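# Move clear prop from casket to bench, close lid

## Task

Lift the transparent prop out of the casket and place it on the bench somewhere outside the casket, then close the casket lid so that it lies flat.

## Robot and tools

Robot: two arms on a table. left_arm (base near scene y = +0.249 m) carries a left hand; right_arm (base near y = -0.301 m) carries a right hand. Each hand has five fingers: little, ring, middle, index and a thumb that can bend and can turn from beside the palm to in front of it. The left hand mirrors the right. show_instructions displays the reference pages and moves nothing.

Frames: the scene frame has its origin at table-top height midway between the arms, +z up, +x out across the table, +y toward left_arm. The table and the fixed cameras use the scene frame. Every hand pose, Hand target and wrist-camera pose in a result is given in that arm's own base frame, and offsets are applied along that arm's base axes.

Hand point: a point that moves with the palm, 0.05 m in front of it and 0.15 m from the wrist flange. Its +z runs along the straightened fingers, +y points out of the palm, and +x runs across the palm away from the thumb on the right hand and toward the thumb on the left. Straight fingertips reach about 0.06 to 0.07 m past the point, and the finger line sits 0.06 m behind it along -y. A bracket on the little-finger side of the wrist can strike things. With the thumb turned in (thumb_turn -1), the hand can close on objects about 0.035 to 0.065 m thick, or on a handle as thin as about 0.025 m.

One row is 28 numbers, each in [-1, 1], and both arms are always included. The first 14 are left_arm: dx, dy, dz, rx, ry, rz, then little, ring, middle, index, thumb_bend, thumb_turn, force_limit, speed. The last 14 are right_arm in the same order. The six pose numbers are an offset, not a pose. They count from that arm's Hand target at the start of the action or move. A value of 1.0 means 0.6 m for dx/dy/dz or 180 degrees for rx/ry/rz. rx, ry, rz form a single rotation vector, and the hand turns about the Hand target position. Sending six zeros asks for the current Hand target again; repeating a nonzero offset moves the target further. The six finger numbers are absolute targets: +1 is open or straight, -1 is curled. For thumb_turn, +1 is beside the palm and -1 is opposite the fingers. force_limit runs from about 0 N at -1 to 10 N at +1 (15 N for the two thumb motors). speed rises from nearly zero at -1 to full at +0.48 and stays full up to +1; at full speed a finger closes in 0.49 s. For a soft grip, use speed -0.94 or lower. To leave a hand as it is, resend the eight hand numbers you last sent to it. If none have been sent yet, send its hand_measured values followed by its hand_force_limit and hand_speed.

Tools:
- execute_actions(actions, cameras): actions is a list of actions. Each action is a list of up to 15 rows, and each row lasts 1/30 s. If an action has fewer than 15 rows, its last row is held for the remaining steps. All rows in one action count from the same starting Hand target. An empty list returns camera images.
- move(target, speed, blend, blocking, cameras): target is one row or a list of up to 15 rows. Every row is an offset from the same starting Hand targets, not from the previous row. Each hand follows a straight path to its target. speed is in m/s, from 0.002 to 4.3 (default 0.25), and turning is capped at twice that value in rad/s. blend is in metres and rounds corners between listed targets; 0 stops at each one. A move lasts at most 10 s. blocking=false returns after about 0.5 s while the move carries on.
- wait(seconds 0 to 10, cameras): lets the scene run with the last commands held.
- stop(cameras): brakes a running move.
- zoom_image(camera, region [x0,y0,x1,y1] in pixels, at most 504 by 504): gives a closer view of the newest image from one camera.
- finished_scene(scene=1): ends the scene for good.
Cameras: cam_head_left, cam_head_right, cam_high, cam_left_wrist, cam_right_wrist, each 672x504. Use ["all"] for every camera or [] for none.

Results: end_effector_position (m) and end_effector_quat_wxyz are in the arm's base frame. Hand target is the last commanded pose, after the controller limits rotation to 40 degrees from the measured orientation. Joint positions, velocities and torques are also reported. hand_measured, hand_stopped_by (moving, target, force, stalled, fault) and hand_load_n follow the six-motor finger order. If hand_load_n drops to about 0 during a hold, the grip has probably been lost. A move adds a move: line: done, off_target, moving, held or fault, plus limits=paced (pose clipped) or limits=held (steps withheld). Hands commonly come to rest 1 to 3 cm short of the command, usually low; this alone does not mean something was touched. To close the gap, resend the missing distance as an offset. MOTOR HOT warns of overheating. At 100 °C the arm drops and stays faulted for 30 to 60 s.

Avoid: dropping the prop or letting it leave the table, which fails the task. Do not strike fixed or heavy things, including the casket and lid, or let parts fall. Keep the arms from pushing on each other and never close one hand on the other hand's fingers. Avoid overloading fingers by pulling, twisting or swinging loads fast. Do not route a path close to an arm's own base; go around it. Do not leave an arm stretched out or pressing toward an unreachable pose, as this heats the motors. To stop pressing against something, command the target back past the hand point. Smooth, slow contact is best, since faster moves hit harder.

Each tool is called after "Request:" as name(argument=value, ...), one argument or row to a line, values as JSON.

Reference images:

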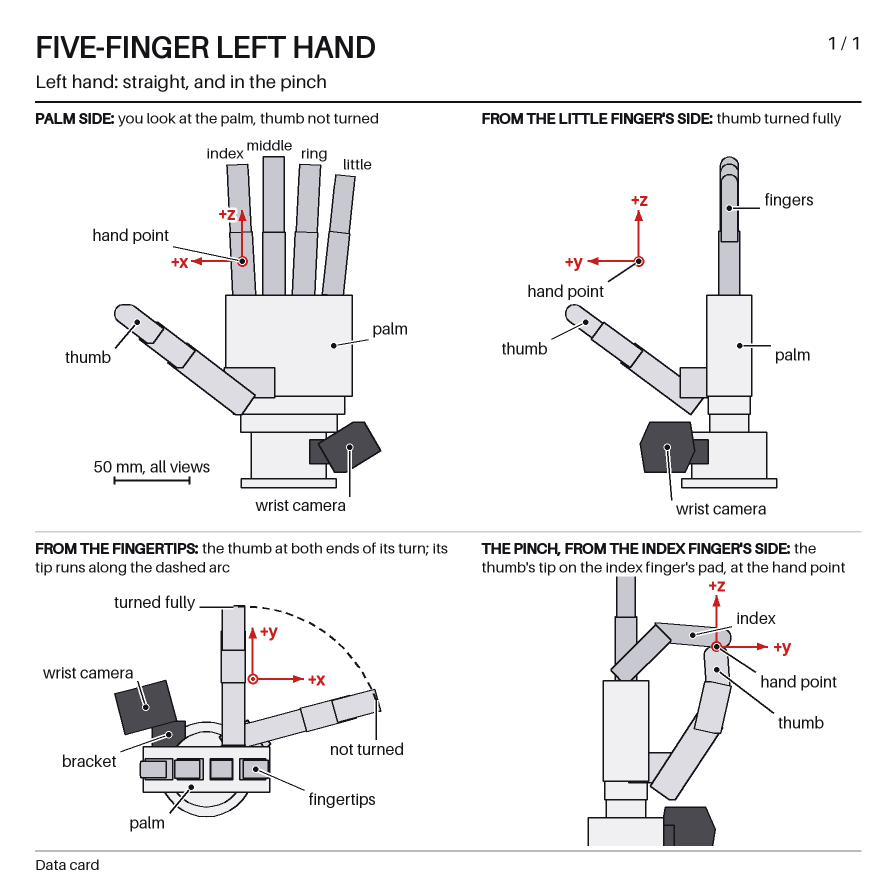

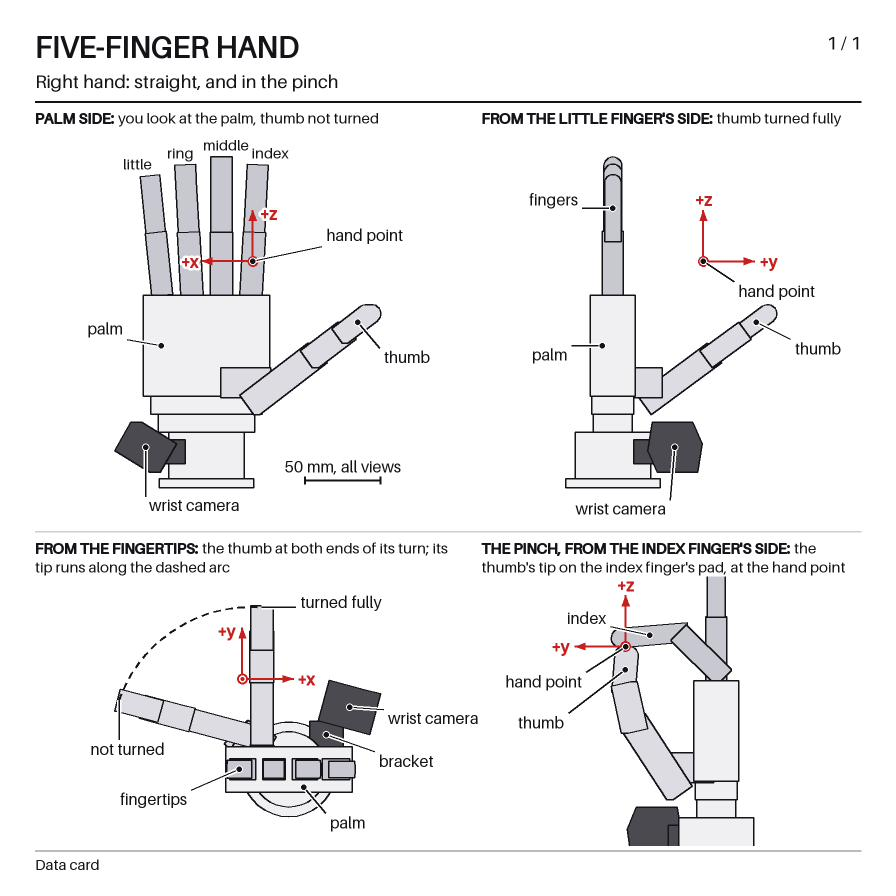

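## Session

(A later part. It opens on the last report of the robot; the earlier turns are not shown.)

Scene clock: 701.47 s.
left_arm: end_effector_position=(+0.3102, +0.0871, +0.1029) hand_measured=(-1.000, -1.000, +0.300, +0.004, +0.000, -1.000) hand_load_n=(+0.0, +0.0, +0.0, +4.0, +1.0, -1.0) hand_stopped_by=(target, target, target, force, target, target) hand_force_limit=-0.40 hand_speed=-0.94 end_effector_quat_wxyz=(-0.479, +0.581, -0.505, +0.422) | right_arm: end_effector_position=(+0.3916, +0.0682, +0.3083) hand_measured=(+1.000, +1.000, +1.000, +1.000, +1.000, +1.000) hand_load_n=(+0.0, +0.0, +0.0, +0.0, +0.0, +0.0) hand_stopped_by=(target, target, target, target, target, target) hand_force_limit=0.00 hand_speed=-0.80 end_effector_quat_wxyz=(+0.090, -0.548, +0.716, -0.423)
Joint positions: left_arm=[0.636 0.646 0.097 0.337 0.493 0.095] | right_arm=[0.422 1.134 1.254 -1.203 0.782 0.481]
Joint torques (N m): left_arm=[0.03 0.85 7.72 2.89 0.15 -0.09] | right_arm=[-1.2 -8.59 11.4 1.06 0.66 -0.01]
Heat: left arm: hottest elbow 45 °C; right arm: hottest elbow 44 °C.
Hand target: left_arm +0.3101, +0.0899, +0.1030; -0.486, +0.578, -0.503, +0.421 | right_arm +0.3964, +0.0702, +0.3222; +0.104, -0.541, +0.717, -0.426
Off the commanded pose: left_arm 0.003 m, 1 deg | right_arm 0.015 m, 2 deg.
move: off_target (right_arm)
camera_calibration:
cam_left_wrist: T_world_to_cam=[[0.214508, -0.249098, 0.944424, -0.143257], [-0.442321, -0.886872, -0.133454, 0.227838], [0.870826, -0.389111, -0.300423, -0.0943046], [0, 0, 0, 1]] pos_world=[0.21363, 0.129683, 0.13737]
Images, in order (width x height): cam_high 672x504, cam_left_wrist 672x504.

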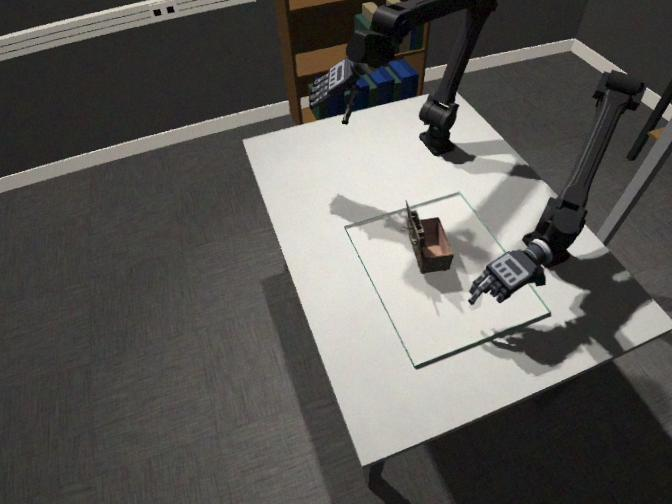

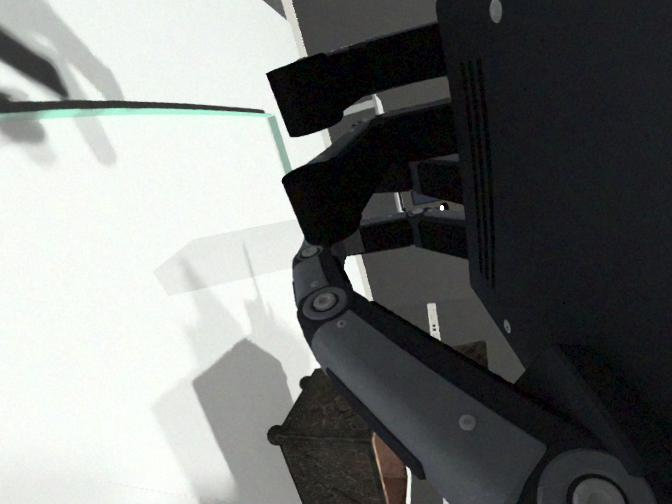

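Request:
move(
  target=[0,0,-0.01,0,0,0,-1,-1,0.3,-0.55,0,-1,-0.4,-0.94,0,0,0,0,0,0,1,1,1,1,1,1,0,-0.8],
  cameras=["cam_left_wrist"],
  speed=0.03,
)

Request:
zoom_image(
  camera="cam_left_wrist",
  region=[100, 150, 350, 360],
)

Scene clock: 705.33 s.
left_arm: end_effector_position=(+0.3103, +0.0871, +0.0969) hand_measured=(-1.000, -1.000, +0.300, +0.004, +0.000, -1.000) hand_load_n=(+0.0, +0.0, +0.0, +3.5, +1.0, -1.0) hand_stopped_by=(target, target, target, force, target, target) hand_force_limit=-0.40 hand_speed=-0.94 end_effector_quat_wxyz=(-0.479, +0.581, -0.505, +0.422) | right_arm: end_effector_position=(+0.3916, +0.0682, +0.3083) hand_measured=(+1.000, +1.000, +1.000, +1.000, +1.000, +1.000) hand_load_n=(+0.0, +0.0, +0.0, +0.0, +0.0, +0.0) hand_stopped_by=(target, target, target, target, target, target) hand_force_limit=0.00 hand_speed=-0.80 end_effector_quat_wxyz=(+0.090, -0.548, +0.716, -0.423)
Joint positions: left_arm=[0.636 0.679 0.085 0.383 0.493 0.095] | right_arm=[0.422 1.134 1.254 -1.203 0.782 0.481]
Joint torques (N m): left_arm=[-0.32 1.32 7.56 2.99 0.12 -0.09] | right_arm=[-1.44 -8.64 11.25 1.17 0.64 -0.08]
Heat: left arm: hottest elbow 45 °C; right arm: hottest elbow 44 °C.
Hand target: left_arm +0.3101, +0.0898, +0.0969; -0.486, +0.578, -0.503, +0.421 | right_arm +0.3964, +0.0702, +0.3222; +0.104, -0.541, +0.717, -0.426
Off the commanded pose: left_arm 0.003 m, 1 deg | right_arm 0.015 m, 2 deg.
move: off_target (right_arm)
camera_calibration:
cam_left_wrist: T_world_to_cam=[[0.214508, -0.249098, 0.944424, -0.137493], [-0.442321, -0.886872, -0.133454, 0.227157], [0.870826, -0.389111, -0.300423, -0.0961854], [0, 0, 0, 1]] pos_world=[0.21373, 0.129783, 0.13127]
Images, in order (width x height): cam_left_wrist 672x504.

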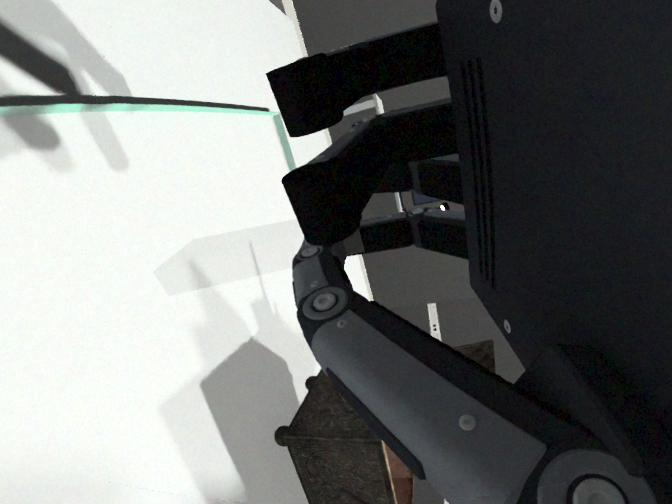

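Scaled by 2.016 from the camera's 672x504 image, which has a finer 960x720 frame.

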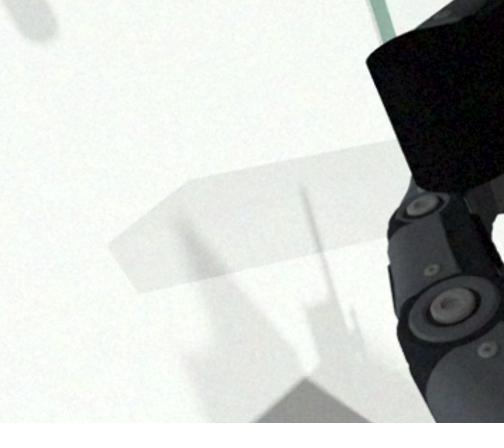

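Request:
move(
  target=[0,0,-0.008,0,0,0,-1,-1,0.3,-0.55,0,-1,-0.4,-0.94,0,0,0,0,0,0,1,1,1,1,1,1,0,-0.8],
  cameras=["cam_left_wrist"],
  speed=0.03,
)

Request:
zoom_image(
  camera="cam_left_wrist",
  region=[100, 150, 350, 360],
)

Scene clock: 709.00 s.
left_arm: end_effector_position=(+0.3103, +0.0872, +0.0920) hand_measured=(-1.000, -1.000, +0.300, +0.004, +0.000, -1.000) hand_load_n=(+0.0, +0.5, +0.0, +3.5, +1.0, -1.0) hand_stopped_by=(target, target, target, force, target, target) hand_force_limit=-0.40 hand_speed=-0.94 end_effector_quat_wxyz=(-0.479, +0.581, -0.505, +0.422) | right_arm: end_effector_position=(+0.3916, +0.0682, +0.3083) hand_measured=(+1.000, +1.000, +1.000, +1.000, +1.000, +1.000) hand_load_n=(+0.0, +0.0, +0.0, -0.5, +0.0, -0.5) hand_stopped_by=(target, target, target, target, target, target) hand_force_limit=0.00 hand_speed=-0.80 end_effector_quat_wxyz=(+0.090, -0.548, +0.716, -0.423)
Joint positions: left_arm=[0.636 0.708 0.075 0.422 0.493 0.095] | right_arm=[0.422 1.134 1.254 -1.203 0.782 0.481]
Joint torques (N m): left_arm=[-0.09 1.2 7.08 2.96 0.09 -0.1] | right_arm=[-1.08 -8.35 11.18 1.16 0.67 0]
Heat: left arm: hottest elbow 44 °C; right arm: hottest elbow 44 °C.
Hand target: left_arm +0.3101, +0.0898, +0.0921; -0.486, +0.578, -0.503, +0.421 | right_arm +0.3964, +0.0702, +0.3222; +0.104, -0.541, +0.717, -0.426
Off the commanded pose: left_arm 0.003 m, 1 deg | right_arm 0.015 m, 2 deg.
move: off_target (right_arm)
camera_calibration:
cam_left_wrist: T_world_to_cam=[[0.214508, -0.249098, 0.944424, -0.132935], [-0.442321, -0.886872, -0.133454, 0.226605], [0.870826, -0.389111, -0.300423, -0.0975885], [0, 0, 0, 1]] pos_world=[0.21373, 0.129883, 0.12647]
Images, in order (width x height): cam_left_wrist 672x504.

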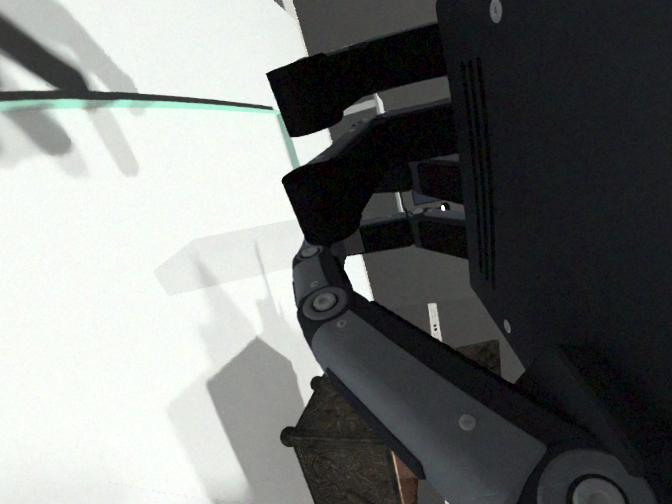

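Scaled by 2.016 from the camera's 672x504 image, which has a finer 960x720 frame.

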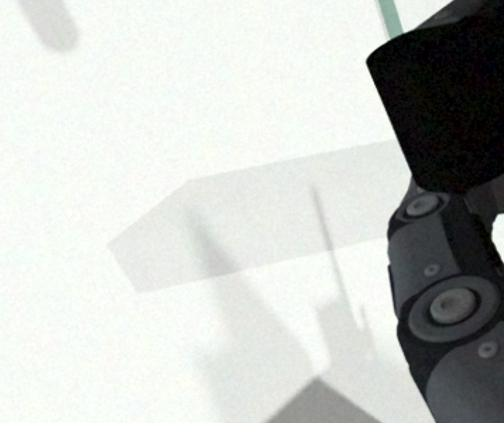

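Request:
move(
  target=[0,0,-0.008,0,0,0,-1,-1,0.3,-0.55,0,-1,-0.4,-0.94,0,0,0,0,0,0,1,1,1,1,1,1,0,-0.8],
  cameras=["cam_left_wrist","cam_high"],
  speed=0.03,
)

Request:
zoom_image(
  camera="cam_left_wrist",
  region=[100, 150, 350, 360],
)

Request:
zoom_image(
  camera="cam_high",
  region=[450, 260, 520, 330],
)

Scene clock: 713.03 s.
left_arm: end_effector_position=(+0.3112, +0.0877, +0.0888) hand_measured=(-1.000, -1.000, +0.300, +0.004, +0.000, -1.000) hand_load_n=(+0.0, +0.0, +0.0, +3.5, +0.0, -1.0) hand_stopped_by=(target, target, target, force, target, target) hand_force_limit=-0.40 hand_speed=-0.94 end_effector_quat_wxyz=(-0.481, +0.580, -0.505, +0.422) | right_arm: end_effector_position=(+0.3916, +0.0682, +0.3083) hand_measured=(+1.000, +1.000, +1.000, +1.000, +1.000, +1.000) hand_load_n=(-0.5, +0.0, +0.0, +0.0, +0.0, +0.0) hand_stopped_by=(target, target, target, target, target, target) hand_force_limit=0.00 hand_speed=-0.80 end_effector_quat_wxyz=(+0.090, -0.548, +0.716, -0.423)
Joint positions: left_arm=[0.636 0.74 0.068 0.464 0.493 0.095] | right_arm=[0.422 1.134 1.254 -1.203 0.782 0.481]
Joint torques (N m): left_arm=[-0.26 2.08 6.91 2.76 0.1 -0.07] | right_arm=[-1.2 -8 11.33 1.25 0.62 -0.04]
Heat: left arm: hottest elbow 44 °C; right arm: hottest elbow 44 °C.
Hand target: left_arm +0.3101, +0.0898, +0.0874; -0.486, +0.578, -0.503, +0.421 | right_arm +0.3964, +0.0702, +0.3222; +0.104, -0.541, +0.717, -0.426
Off the commanded pose: left_arm 0.003 m, 1 deg | right_arm 0.015 m, 2 deg.
move: off_target (right_arm)
camera_calibration:
cam_left_wrist: T_world_to_cam=[[0.211241, -0.251478, 0.94453, -0.128678], [-0.442163, -0.886393, -0.137111, 0.22729], [0.871704, -0.388673, -0.298437, -0.0996328], [0, 0, 0, 1]] pos_world=[0.214532, 0.130384, 0.12297]
Images, in order (width x height): cam_high 672x504, cam_left_wrist 672x504.

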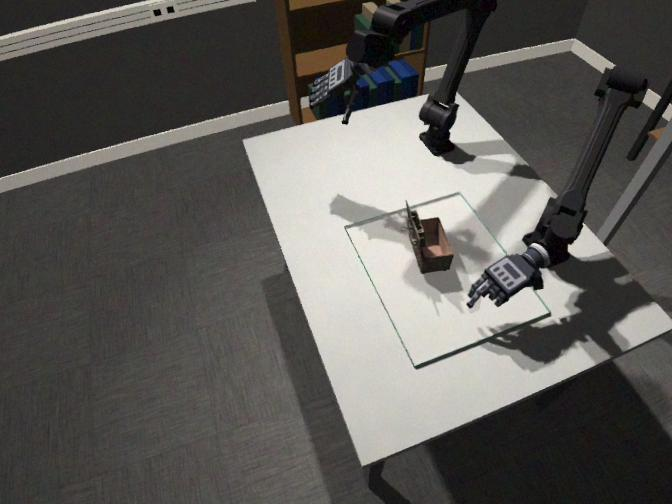

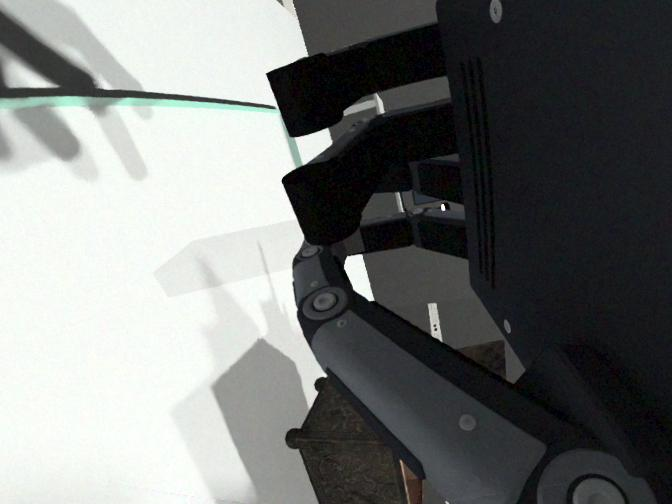

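Scaled by 2.016 from the camera's 672x504 image, which has a finer 960x720 frame.

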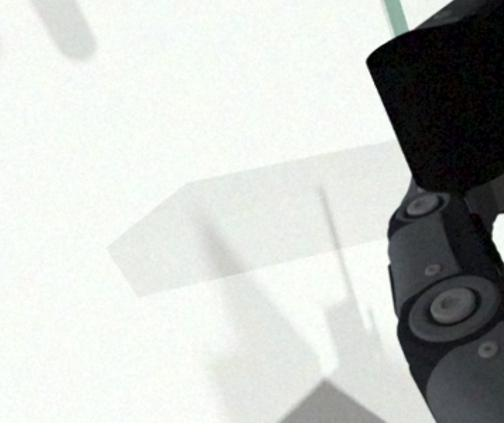

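Scaled by 7.200 from the camera's 672x504 image, which has a finer 960x720 frame.

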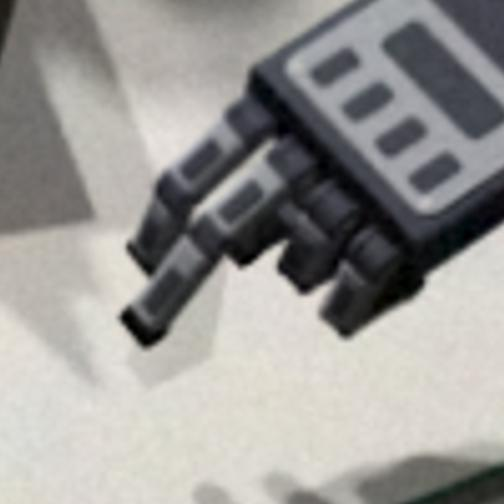

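Request:
move(
  target=[0,0,0.0,0,0,0,-1,-1,0.3,0.12,0,-1,-0.4,-0.94,0,0,0,0,0,0,1,1,1,1,1,1,0,-0.8],
  cameras=["cam_left_wrist","cam_high"],
  speed=0.03,
)

Request:
zoom_image(
  camera="cam_left_wrist",
  region=[100, 150, 350, 360],
)

Scene clock: 716.57 s.
left_arm: end_effector_position=(+0.3113, +0.0878, +0.0890) hand_measured=(-1.000, -1.000, +0.300, +0.120, +0.000, -1.000) hand_load_n=(+0.5, +0.0, +0.0, +0.0, +0.0, +0.0) hand_stopped_by=(target, target, target, target, target, target) hand_force_limit=-0.40 hand_speed=-0.94 end_effector_quat_wxyz=(-0.481, +0.579, -0.505, +0.422) | right_arm: end_effector_position=(+0.3916, +0.0682, +0.3083) hand_measured=(+1.000, +1.000, +1.000, +1.000, +1.000, +1.000) hand_load_n=(+0.0, +0.0, +0.0, +0.0, +0.0, +0.0) hand_stopped_by=(target, target, target, target, target, target) hand_force_limit=0.00 hand_speed=-0.80 end_effector_quat_wxyz=(+0.090, -0.548, +0.716, -0.423)
Joint positions: left_arm=[0.636 0.74 0.068 0.466 0.493 0.095] | right_arm=[0.422 1.134 1.254 -1.203 0.782 0.481]
Joint torques (N m): left_arm=[0.09 1.32 6.9 2.8 0.16 -0.07] | right_arm=[-1.14 -8.82 11.36 1.13 0.65 -0.03]
Heat: left arm: hottest elbow 43 °C; right arm: hottest elbow 44 °C.
Hand target: left_arm +0.3101, +0.0898, +0.0873; -0.486, +0.578, -0.503, +0.421 | right_arm +0.3964, +0.0702, +0.3222; +0.104, -0.541, +0.717, -0.426
Off the commanded pose: left_arm 0.003 m, 1 deg | right_arm 0.015 m, 2 deg.
move: off_target (right_arm)
camera_calibration:
cam_left_wrist: T_world_to_cam=[[0.210342, -0.252101, 0.944564, -0.128593], [-0.442009, -0.886313, -0.138124, 0.227532], [0.872, -0.388452, -0.29786, -0.0997852], [0, 0, 0, 1]] pos_world=[0.214633, 0.130485, 0.12317]
Images, in order (width x height): cam_high 672x504, cam_left_wrist 672x504.

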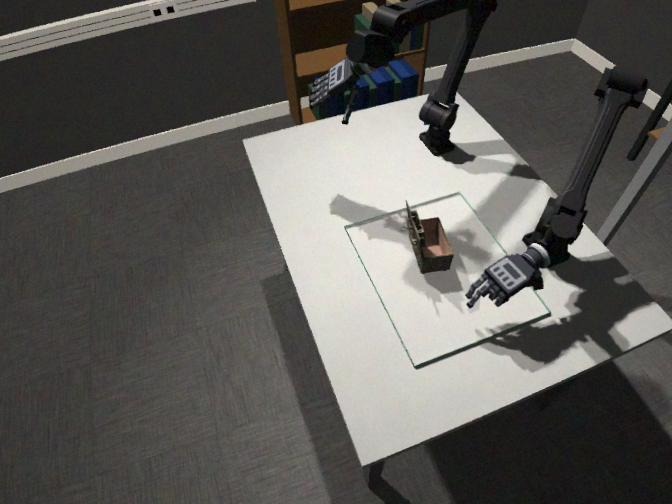

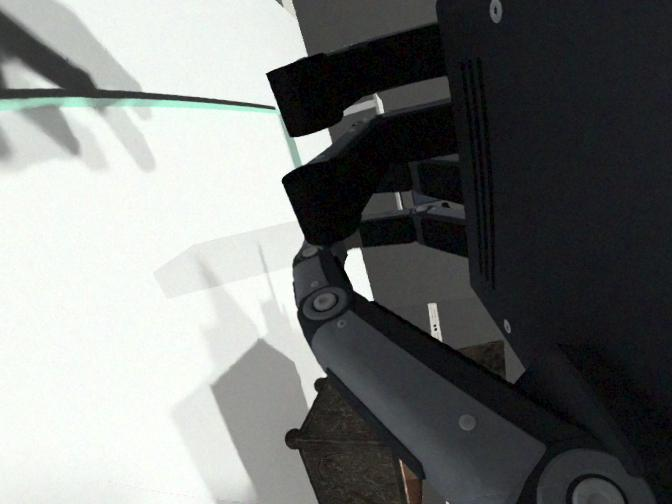

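Scaled by 2.016 from the camera's 672x504 image, which has a finer 960x720 frame.

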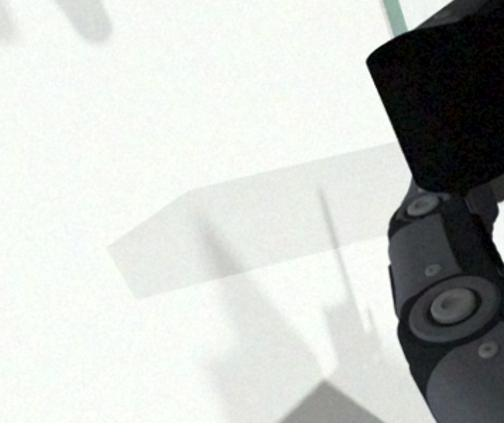

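Request:
move(
  target=[
    [0,0,0.0,0,0,0,-1,-1,1,1,0,-1,-0.4,-0.5,0,0,0,0,0,0,1,1,1,1,1,1,0,-0.8],
    [-0.15,-0.02,0.03,0,0,0,-1,-1,1,1,0,-1,-0.4,-0.5,0,0,0,0,0,0,1,1,1,1,1,1,0,-0.8],
  ],
  cameras=["cam_left_wrist","cam_high","cam_head_left"],
  speed=0.06,
)

Request:
zoom_image(
  camera="cam_left_wrist",
  region=[100, 100, 440, 360],
)

Request:
zoom_image(
  camera="cam_high",
  region=[440, 240, 540, 330],
)

Scene clock: 725.40 s.
left_arm: end_effector_position=(+0.2222, +0.0740, +0.0872) hand_measured=(-1.000, -1.000, +1.000, +1.000, +0.000, -1.000) hand_load_n=(+0.0, +0.0, +0.0, +0.0, +0.0, +0.0) hand_stopped_by=(target, target, target, target, target, target) hand_force_limit=-0.40 hand_speed=-0.50 end_effector_quat_wxyz=(-0.465, +0.588, -0.503, +0.430) | right_arm: end_effector_position=(+0.3916, +0.0682, +0.3083) hand_measured=(+1.000, +1.000, +1.000, +1.000, +1.000, +1.000) hand_load_n=(+0.0, +0.0, +0.0, +0.0, +0.0, +0.0) hand_stopped_by=(target, target, target, target, target, target) hand_force_limit=0.00 hand_speed=-0.80 end_effector_quat_wxyz=(+0.090, -0.548, +0.716, -0.423)
Joint positions: left_arm=[1.134 0.016 0.03 -0.379 0.987 0.27] | right_arm=[0.422 1.134 1.254 -1.203 0.782 0.481]
Joint torques (N m): left_arm=[0.21 3.14 11.44 1.29 0.39 -0.07] | right_arm=[-1.14 -8.59 11.19 1.14 0.61 -0.03]
Heat: left arm: hottest elbow 43 °C; right arm: hottest elbow 44 °C.
Hand target: left_arm +0.2201, +0.0778, +0.1053; -0.486, +0.578, -0.503, +0.421 | right_arm +0.3964, +0.0702, +0.3222; +0.104, -0.541, +0.717, -0.426
Off the commanded pose: left_arm 0.019 m, 3 deg | right_arm 0.015 m, 2 deg.
joint sent to its limit (left arm) — joint 2 (shoulder), lower limit. The joint targets still meet the commanded pose.
move: off_target (left_arm, right_arm)
camera_calibration:
cam_left_wrist: T_world_to_cam=[[0.219823, -0.219205, 0.950593, -0.116655], [-0.453674, -0.885617, -0.0993103, 0.174699], [0.86363, -0.409429, -0.294127, -0.0249021], [0, 0, 0, 1]] pos_world=[0.126406, 0.118949, 0.120917]
Images, in order (width x height): cam_head_left 672x504, cam_high 672x504, cam_left_wrist 672x504.

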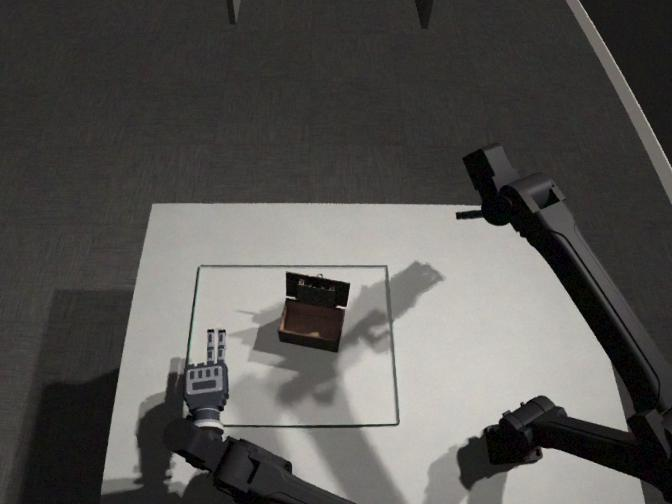

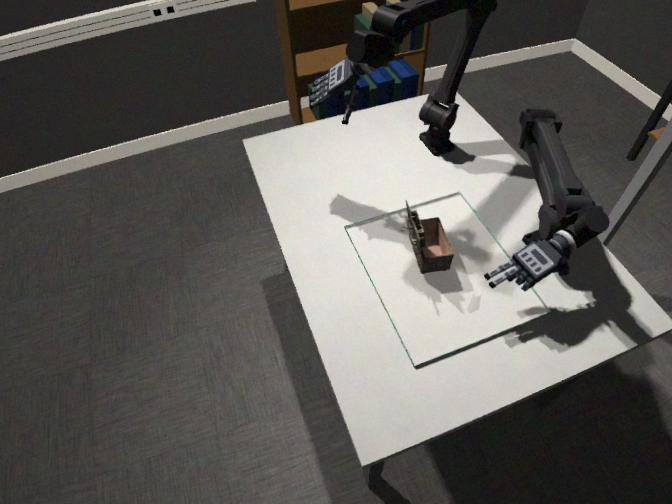

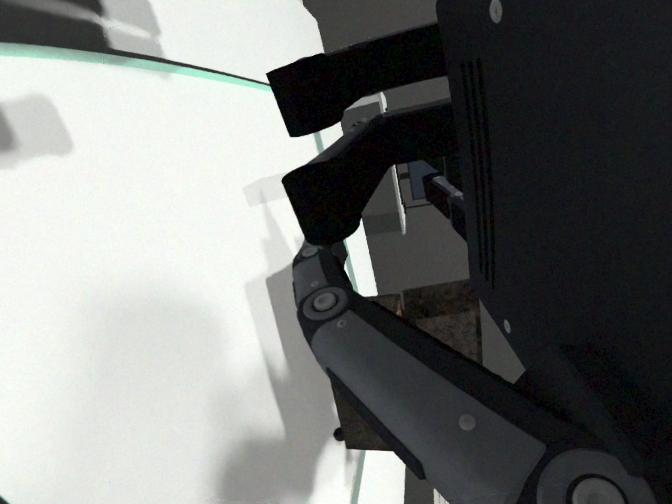

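Scaled by 1.482 from the camera's 672x504 image, which has a finer 960x720 frame.

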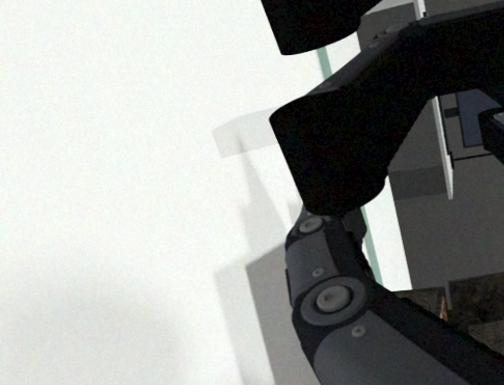

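Scaled by 5.040 from the camera's 672x504 image, which has a finer 960x720 frame.

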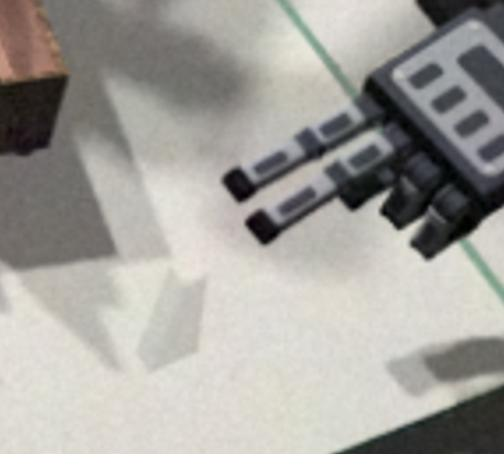

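Request:
move(
  target=[
    [-0.0,-0.0,0.12,0,0,0,-1,-1,1,1,0,-1,-0.4,-0.5,0,0,0,0,0,0,1,1,1,1,1,1,0,-0.8],
    [0.09,-0.13,0.33,0,0,-0.139,-1,-1,1,1,0,-1,-0.4,-0.5,0,0,0,0,0,0,1,1,1,1,1,1,0,-0.8],
  ],
  cameras=["cam_left_wrist","cam_high","cam_head_left","cam_head_right"],
  speed=0.15,
  blend=0.03,
)

Request:
zoom_image(
  camera="cam_left_wrist",
  region=[20, 150, 350, 400],
)

Request:
zoom_image(
  camera="cam_high",
  region=[395, 180, 515, 320],
)

Request:
zoom_image(
  camera="cam_head_left",
  region=[180, 250, 370, 370],
)

Request:
zoom_image(
  camera="cam_head_right",
  region=[180, 250, 370, 370],
)

Scene clock: 772.70 s.
left_arm: end_effector_position=(+0.2682, -0.0006, +0.2709) hand_measured=(-1.000, -1.000, +1.000, +1.000, +0.000, -1.000) hand_load_n=(+0.0, +0.0, +0.0, +0.0, +0.0, +0.0) hand_stopped_by=(target, target, target, target, target, target) hand_force_limit=-0.40 hand_speed=-0.50 end_effector_quat_wxyz=(+0.365, -0.472, +0.616, -0.514) | right_arm: end_effector_position=(+0.3916, +0.0682, +0.3083) hand_measured=(+1.000, +1.000, +1.000, +1.000, +1.000, +1.000) hand_load_n=(+0.0, +0.0, +0.0, +0.0, +0.0, +0.0) hand_stopped_by=(target, target, target, target, target, target) hand_force_limit=0.00 hand_speed=-0.80 end_effector_quat_wxyz=(+0.090, -0.548, +0.716, -0.423)
Joint positions: left_arm=[0.662 0.357 0.534 -0.526 0.931 0.247] | right_arm=[0.422 1.134 1.254 -1.203 0.782 0.481]
Joint torques (N m): left_arm=[-1.55 3.66 13.16 1.73 0.01 -0.19] | right_arm=[-1.32 -8.12 11.34 1.11 0.63 -0.04]
Heat: left arm: hottest elbow 49 °C; right arm: hottest elbow 44 °C.
Hand target: left_arm +0.2741, -0.0002, +0.3034; +0.383, -0.455, +0.616, -0.516 | right_arm +0.3964, +0.0702, +0.3222; +0.104, -0.541, +0.717, -0.426
Off the commanded pose: left_arm 0.033 m, 3 deg | right_arm 0.015 m, 2 deg.
move: off_target (left_arm, right_arm)
camera_calibration:
cam_left_wrist: T_world_to_cam=[[0.118152, -0.293611, 0.948595, -0.290003], [-0.773206, -0.626593, -0.0976379, 0.233172], [0.623051, -0.721923, -0.301055, 0.025058], [0, 0, 0, 1]] pos_world=[0.198942, 0.0790459, 0.305406]
Images, in order (width x height): cam_head_left 672x504, cam_head_right 672x504, cam_high 672x504, cam_left_wrist 672x504.

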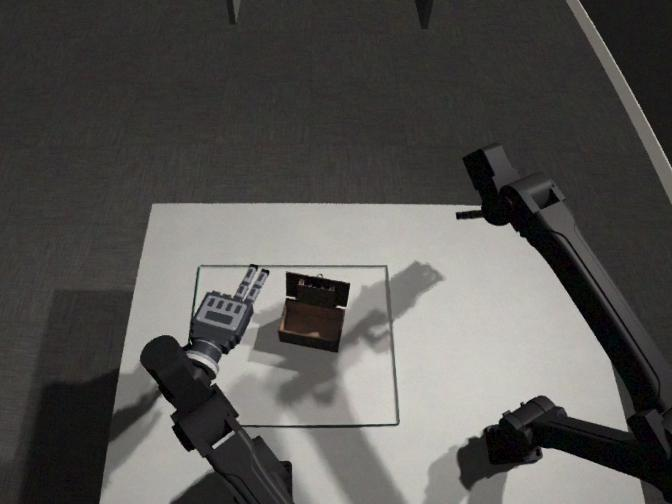

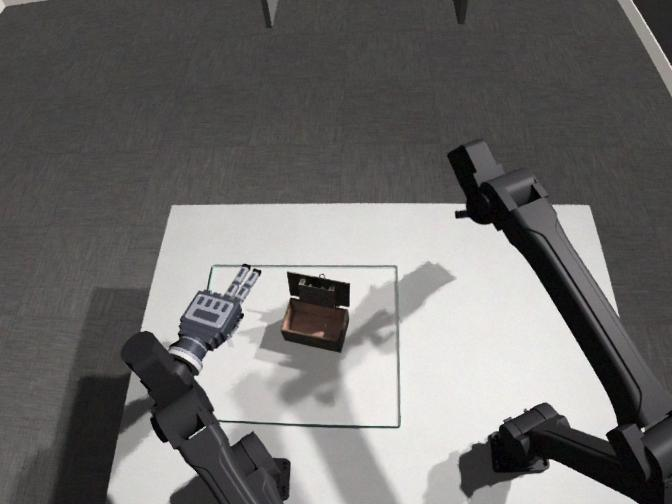

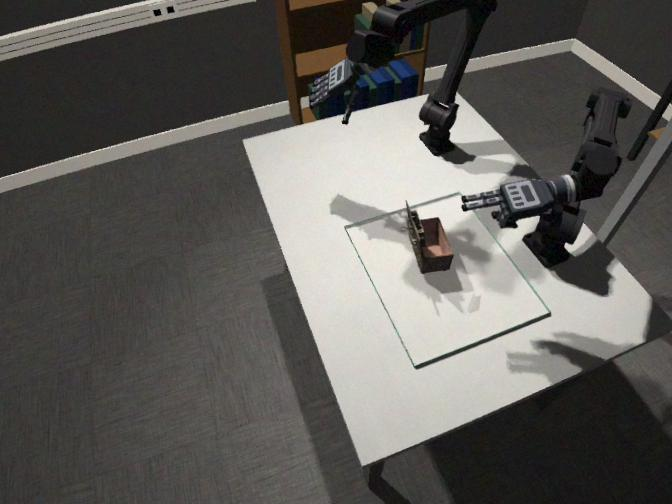

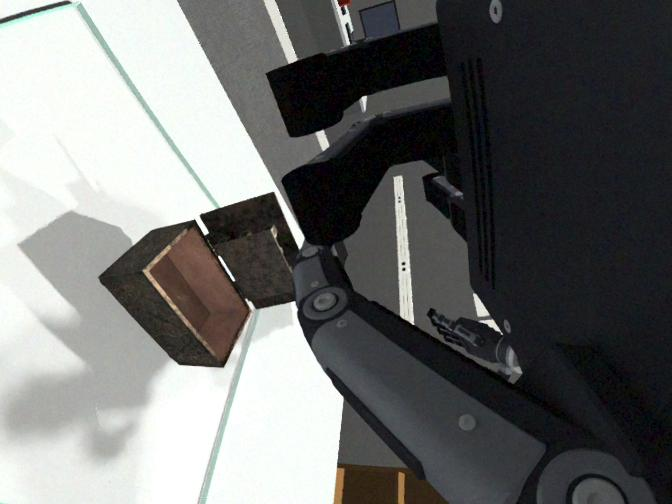

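Scaled by 1.527 from the camera's 672x504 image, which has a finer 960x720 frame.

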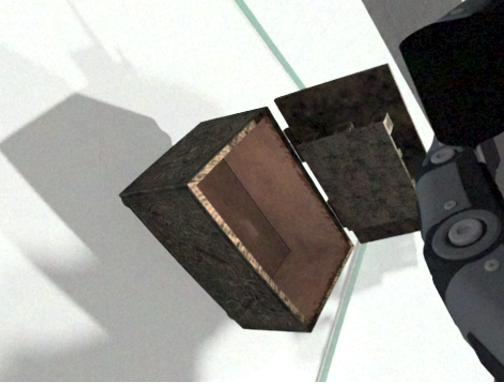

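Scaled by 3.600 from the camera's 672x504 image, which has a finer 960x720 frame.

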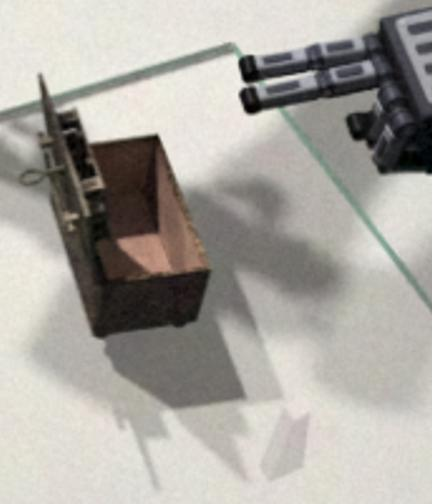

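Scaled by 2.653 from the camera's 672x504 image, which has a finer 960x720 frame.

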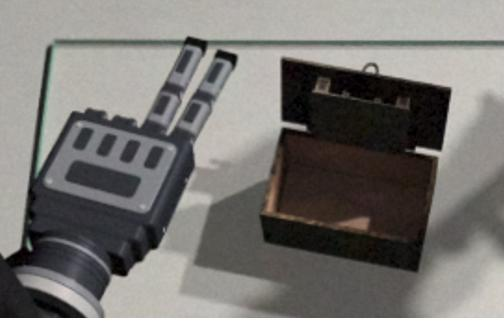

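Scaled by 2.653 from the camera's 672x504 image, which has a finer 960x720 frame.

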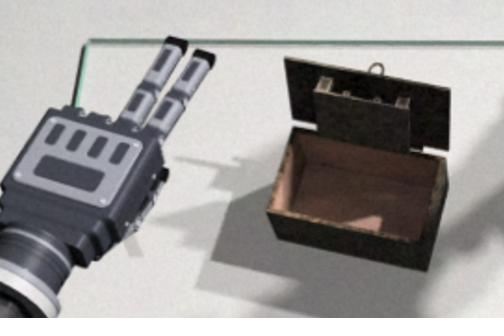

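Request:
move(
  target=[0.185,-0.2,-0.125,0,0,0.0167,-1,-1,0.3,0.3,0,-1,-0.4,-0.3,0,0,0,0,0,0,1,1,1,1,1,1,0,-0.8],
  cameras=["cam_left_wrist","cam_high","cam_head_left","cam_head_right"],
  speed=0.12,
)

Request:
zoom_image(
  camera="cam_left_wrist",
  region=[20, 150, 350, 400],
)

Request:
zoom_image(
  camera="cam_high",
  region=[395, 160, 515, 300],
)

Request:
zoom_image(
  camera="cam_head_left",
  region=[220, 240, 370, 370],
)

Scene clock: 819.63 s.
left_arm: end_effector_position=(+0.3831, -0.1159, +0.2283) hand_measured=(-1.000, -1.000, +0.300, +0.300, +0.000, -1.000) hand_load_n=(+0.0, +0.0, +0.0, +0.0, +0.0, +0.0) hand_stopped_by=(target, target, target, target, target, target) hand_force_limit=-0.40 hand_speed=-0.30 end_effector_quat_wxyz=(+0.397, -0.473, +0.607, -0.500) | right_arm: end_effector_position=(+0.3916, +0.0682, +0.3083) hand_measured=(+1.000, +1.000, +1.000, +1.000, +1.000, +1.000) hand_load_n=(+0.0, +0.0, -0.5, +0.0, +0.0, +0.0) hand_stopped_by=(target, target, target, target, target, target) hand_force_limit=0.00 hand_speed=-0.80 end_effector_quat_wxyz=(+0.090, -0.548, +0.716, -0.423)
Joint positions: left_arm=[-0.2 0.699 0.464 0.05 0.037 0.017] | right_arm=[0.422 1.134 1.254 -1.203 0.782 0.481]
Joint torques (N m): left_arm=[-1.03 -0.09 8.77 2.86 -0.22 -0.26] | right_arm=[-1.67 -8.64 11.26 1.21 0.69 -0.07]
Heat: left arm: hottest elbow 53 °C; right arm: hottest elbow 45 °C.
Hand target: left_arm +0.3851, -0.1202, +0.2284; +0.396, -0.471, +0.604, -0.506 | right_arm +0.3964, +0.0702, +0.3222; +0.104, -0.541, +0.717, -0.426
Off the commanded pose: left_arm 0.005 m, 1 deg | right_arm 0.015 m, 2 deg.
move: off_target (right_arm)
camera_calibration:
cam_left_wrist: T_world_to_cam=[[0.104172, -0.32417, 0.940246, -0.293341], [-0.735584, -0.661395, -0.146534, 0.238344], [0.669376, -0.676365, -0.307353, -0.15355], [0, 0, 0, 1]] pos_world=[0.308663, -0.0413089, 0.263544]
Images, in order (width x height): cam_head_left 672x504, cam_head_right 672x504, cam_high 672x504, cam_left_wrist 672x504.

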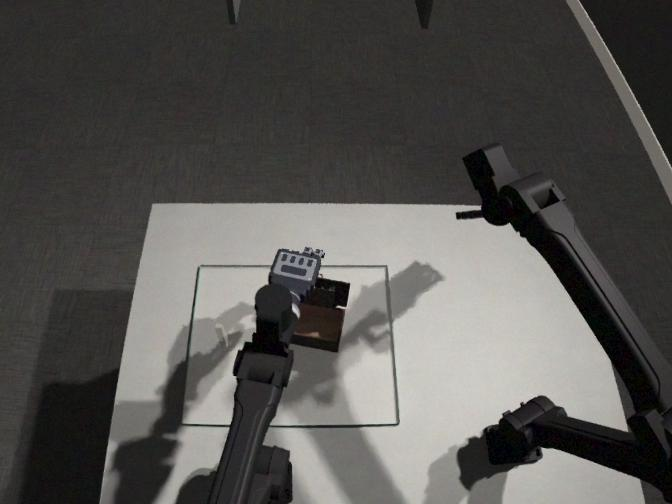

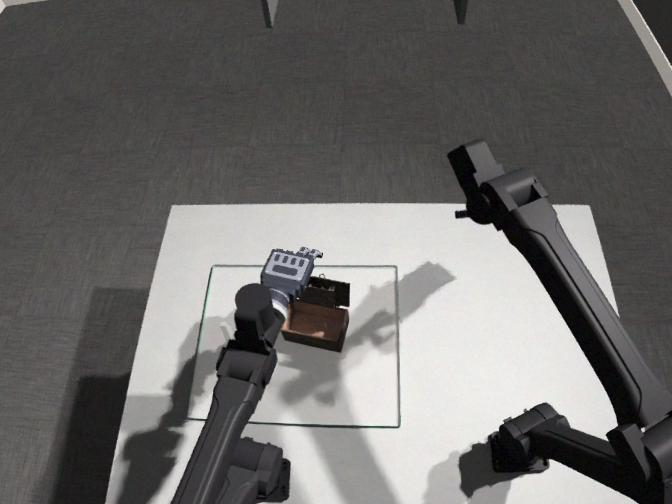

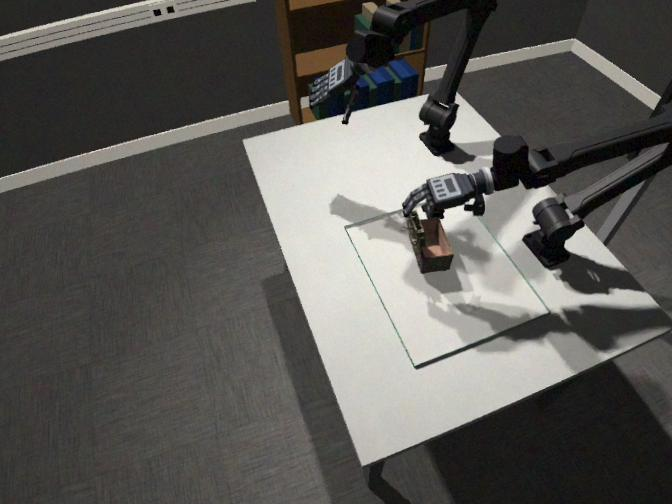

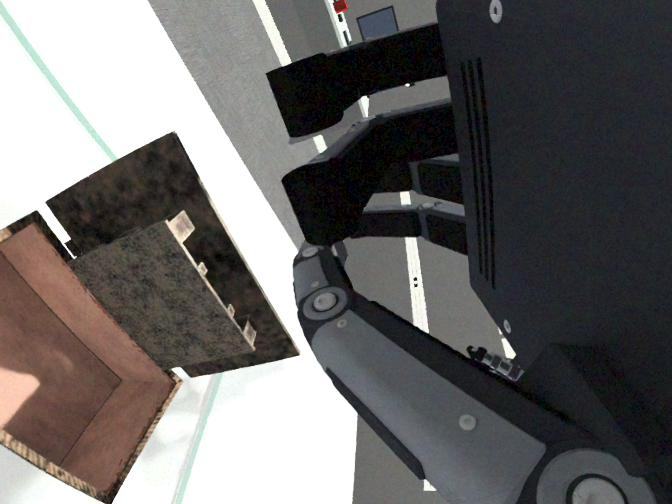

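Scaled by 1.527 from the camera's 672x504 image, which has a finer 960x720 frame.

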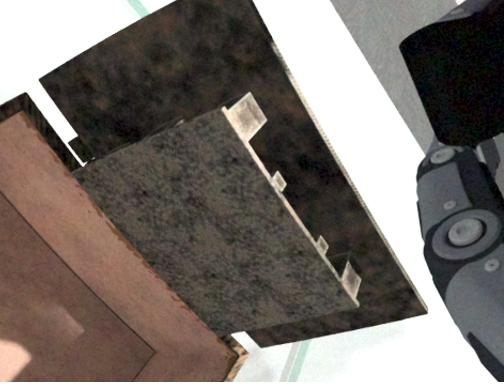

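Scaled by 3.600 from the camera's 672x504 image, which has a finer 960x720 frame.

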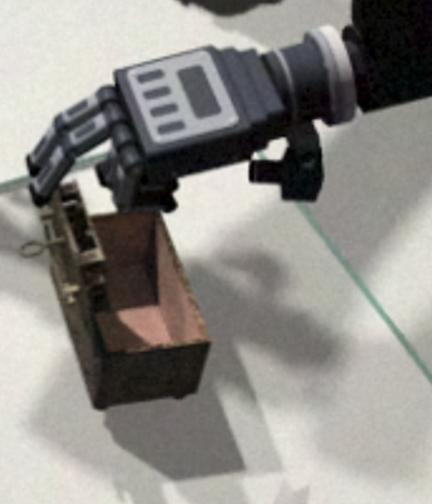

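Scaled by 3.360 from the camera's 672x504 image, which has a finer 960x720 frame.

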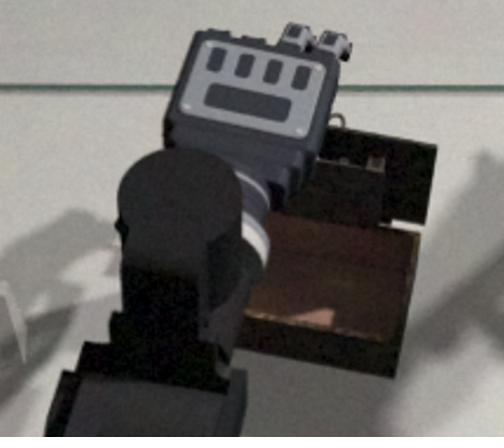

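Request:
move(
  target=[-0.01,-0.02,-0.064,0,0,0,-1,-1,0.3,0.3,0,-1,-0.4,-0.3,0,0,0,0,0,0,1,1,1,1,1,1,0,-0.8],
  cameras=["cam_left_wrist","cam_high"],
  speed=0.08,
)

Request:
zoom_image(
  camera="cam_left_wrist",
  region=[80, 130, 380, 400],
)

Request:
zoom_image(
  camera="cam_high",
  region=[390, 170, 460, 260],
)

Scene clock: 837.27 s.
left_arm: end_effector_position=(+0.3785, -0.1282, +0.1915) hand_measured=(-1.000, -1.000, +0.300, +0.300, +0.000, -1.000) hand_load_n=(+0.0, +0.0, +0.0, +0.0, +0.0, +0.0) hand_stopped_by=(target, target, target, target, target, target) hand_force_limit=-0.40 hand_speed=-0.30 end_effector_quat_wxyz=(+0.398, -0.472, +0.607, -0.501) | right_arm: end_effector_position=(+0.3916, +0.0682, +0.3083) hand_measured=(+1.000, +1.000, +1.000, +1.000, +1.000, +1.000) hand_load_n=(+0.0, +0.0, +0.0, -0.5, +0.0, +0.0) hand_stopped_by=(target, target, target, target, target, target) hand_force_limit=0.00 hand_speed=-0.80 end_effector_quat_wxyz=(+0.090, -0.548, +0.716, -0.423)
Joint positions: left_arm=[-0.26 0.742 0.376 0.184 -0.022 0.006] | right_arm=[0.422 1.134 1.254 -1.203 0.782 0.481]
Joint torques (N m): left_arm=[-1.85 -0.44 8.29 3.07 -0.21 -0.18] | right_arm=[-1.26 -8.53 11.4 1.14 0.61 -0.05]
Heat: left arm: hottest elbow 48 °C; right arm: hottest elbow 45 °C.
Hand target: left_arm +0.3791, -0.1322, +0.1900; +0.396, -0.471, +0.604, -0.506 | right_arm +0.3964, +0.0702, +0.3222; +0.104, -0.541, +0.717, -0.426
Off the commanded pose: left_arm 0.004 m, 1 deg | right_arm 0.015 m, 2 deg.
move: off_target (right_arm)
camera_calibration:
cam_left_wrist: T_world_to_cam=[[0.101546, -0.324153, 0.940539, -0.261329], [-0.735364, -0.661204, -0.148487, 0.221791], [0.670021, -0.67656, -0.305513, -0.170787], [0, 0, 0, 1]] pos_world=[0.304064, -0.0536091, 0.226545]
Images, in order (width x height): cam_high 672x504, cam_left_wrist 672x504.

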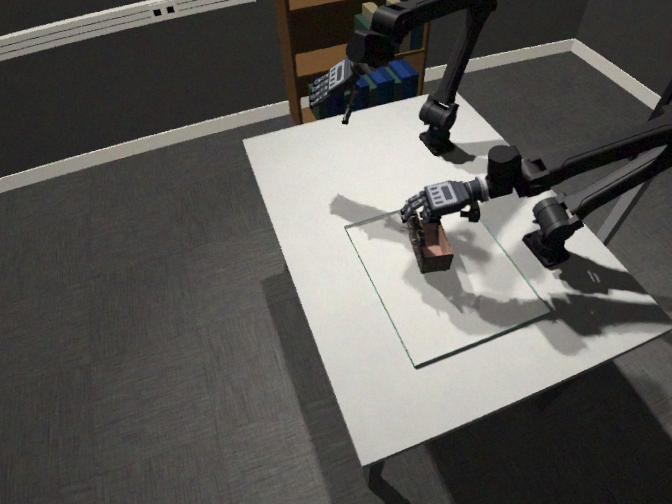

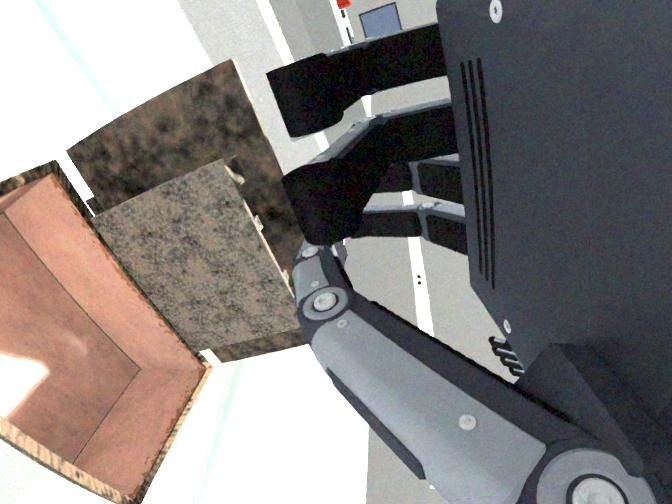

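Scaled by 1.680 from the camera's 672x504 image, which has a finer 960x720 frame.

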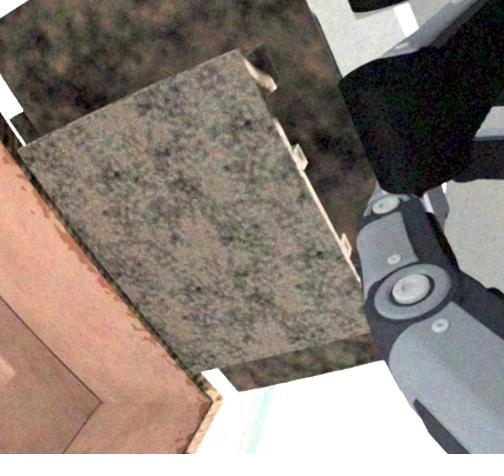

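Scaled by 5.600 from the camera's 672x504 image, which has a finer 960x720 frame.

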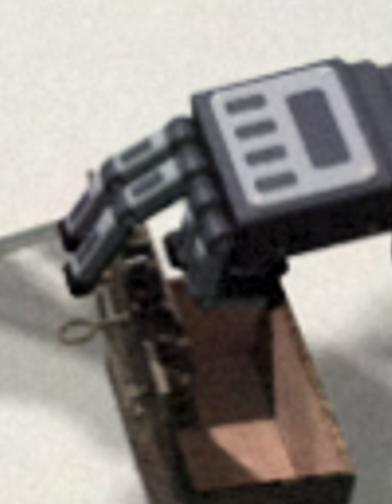

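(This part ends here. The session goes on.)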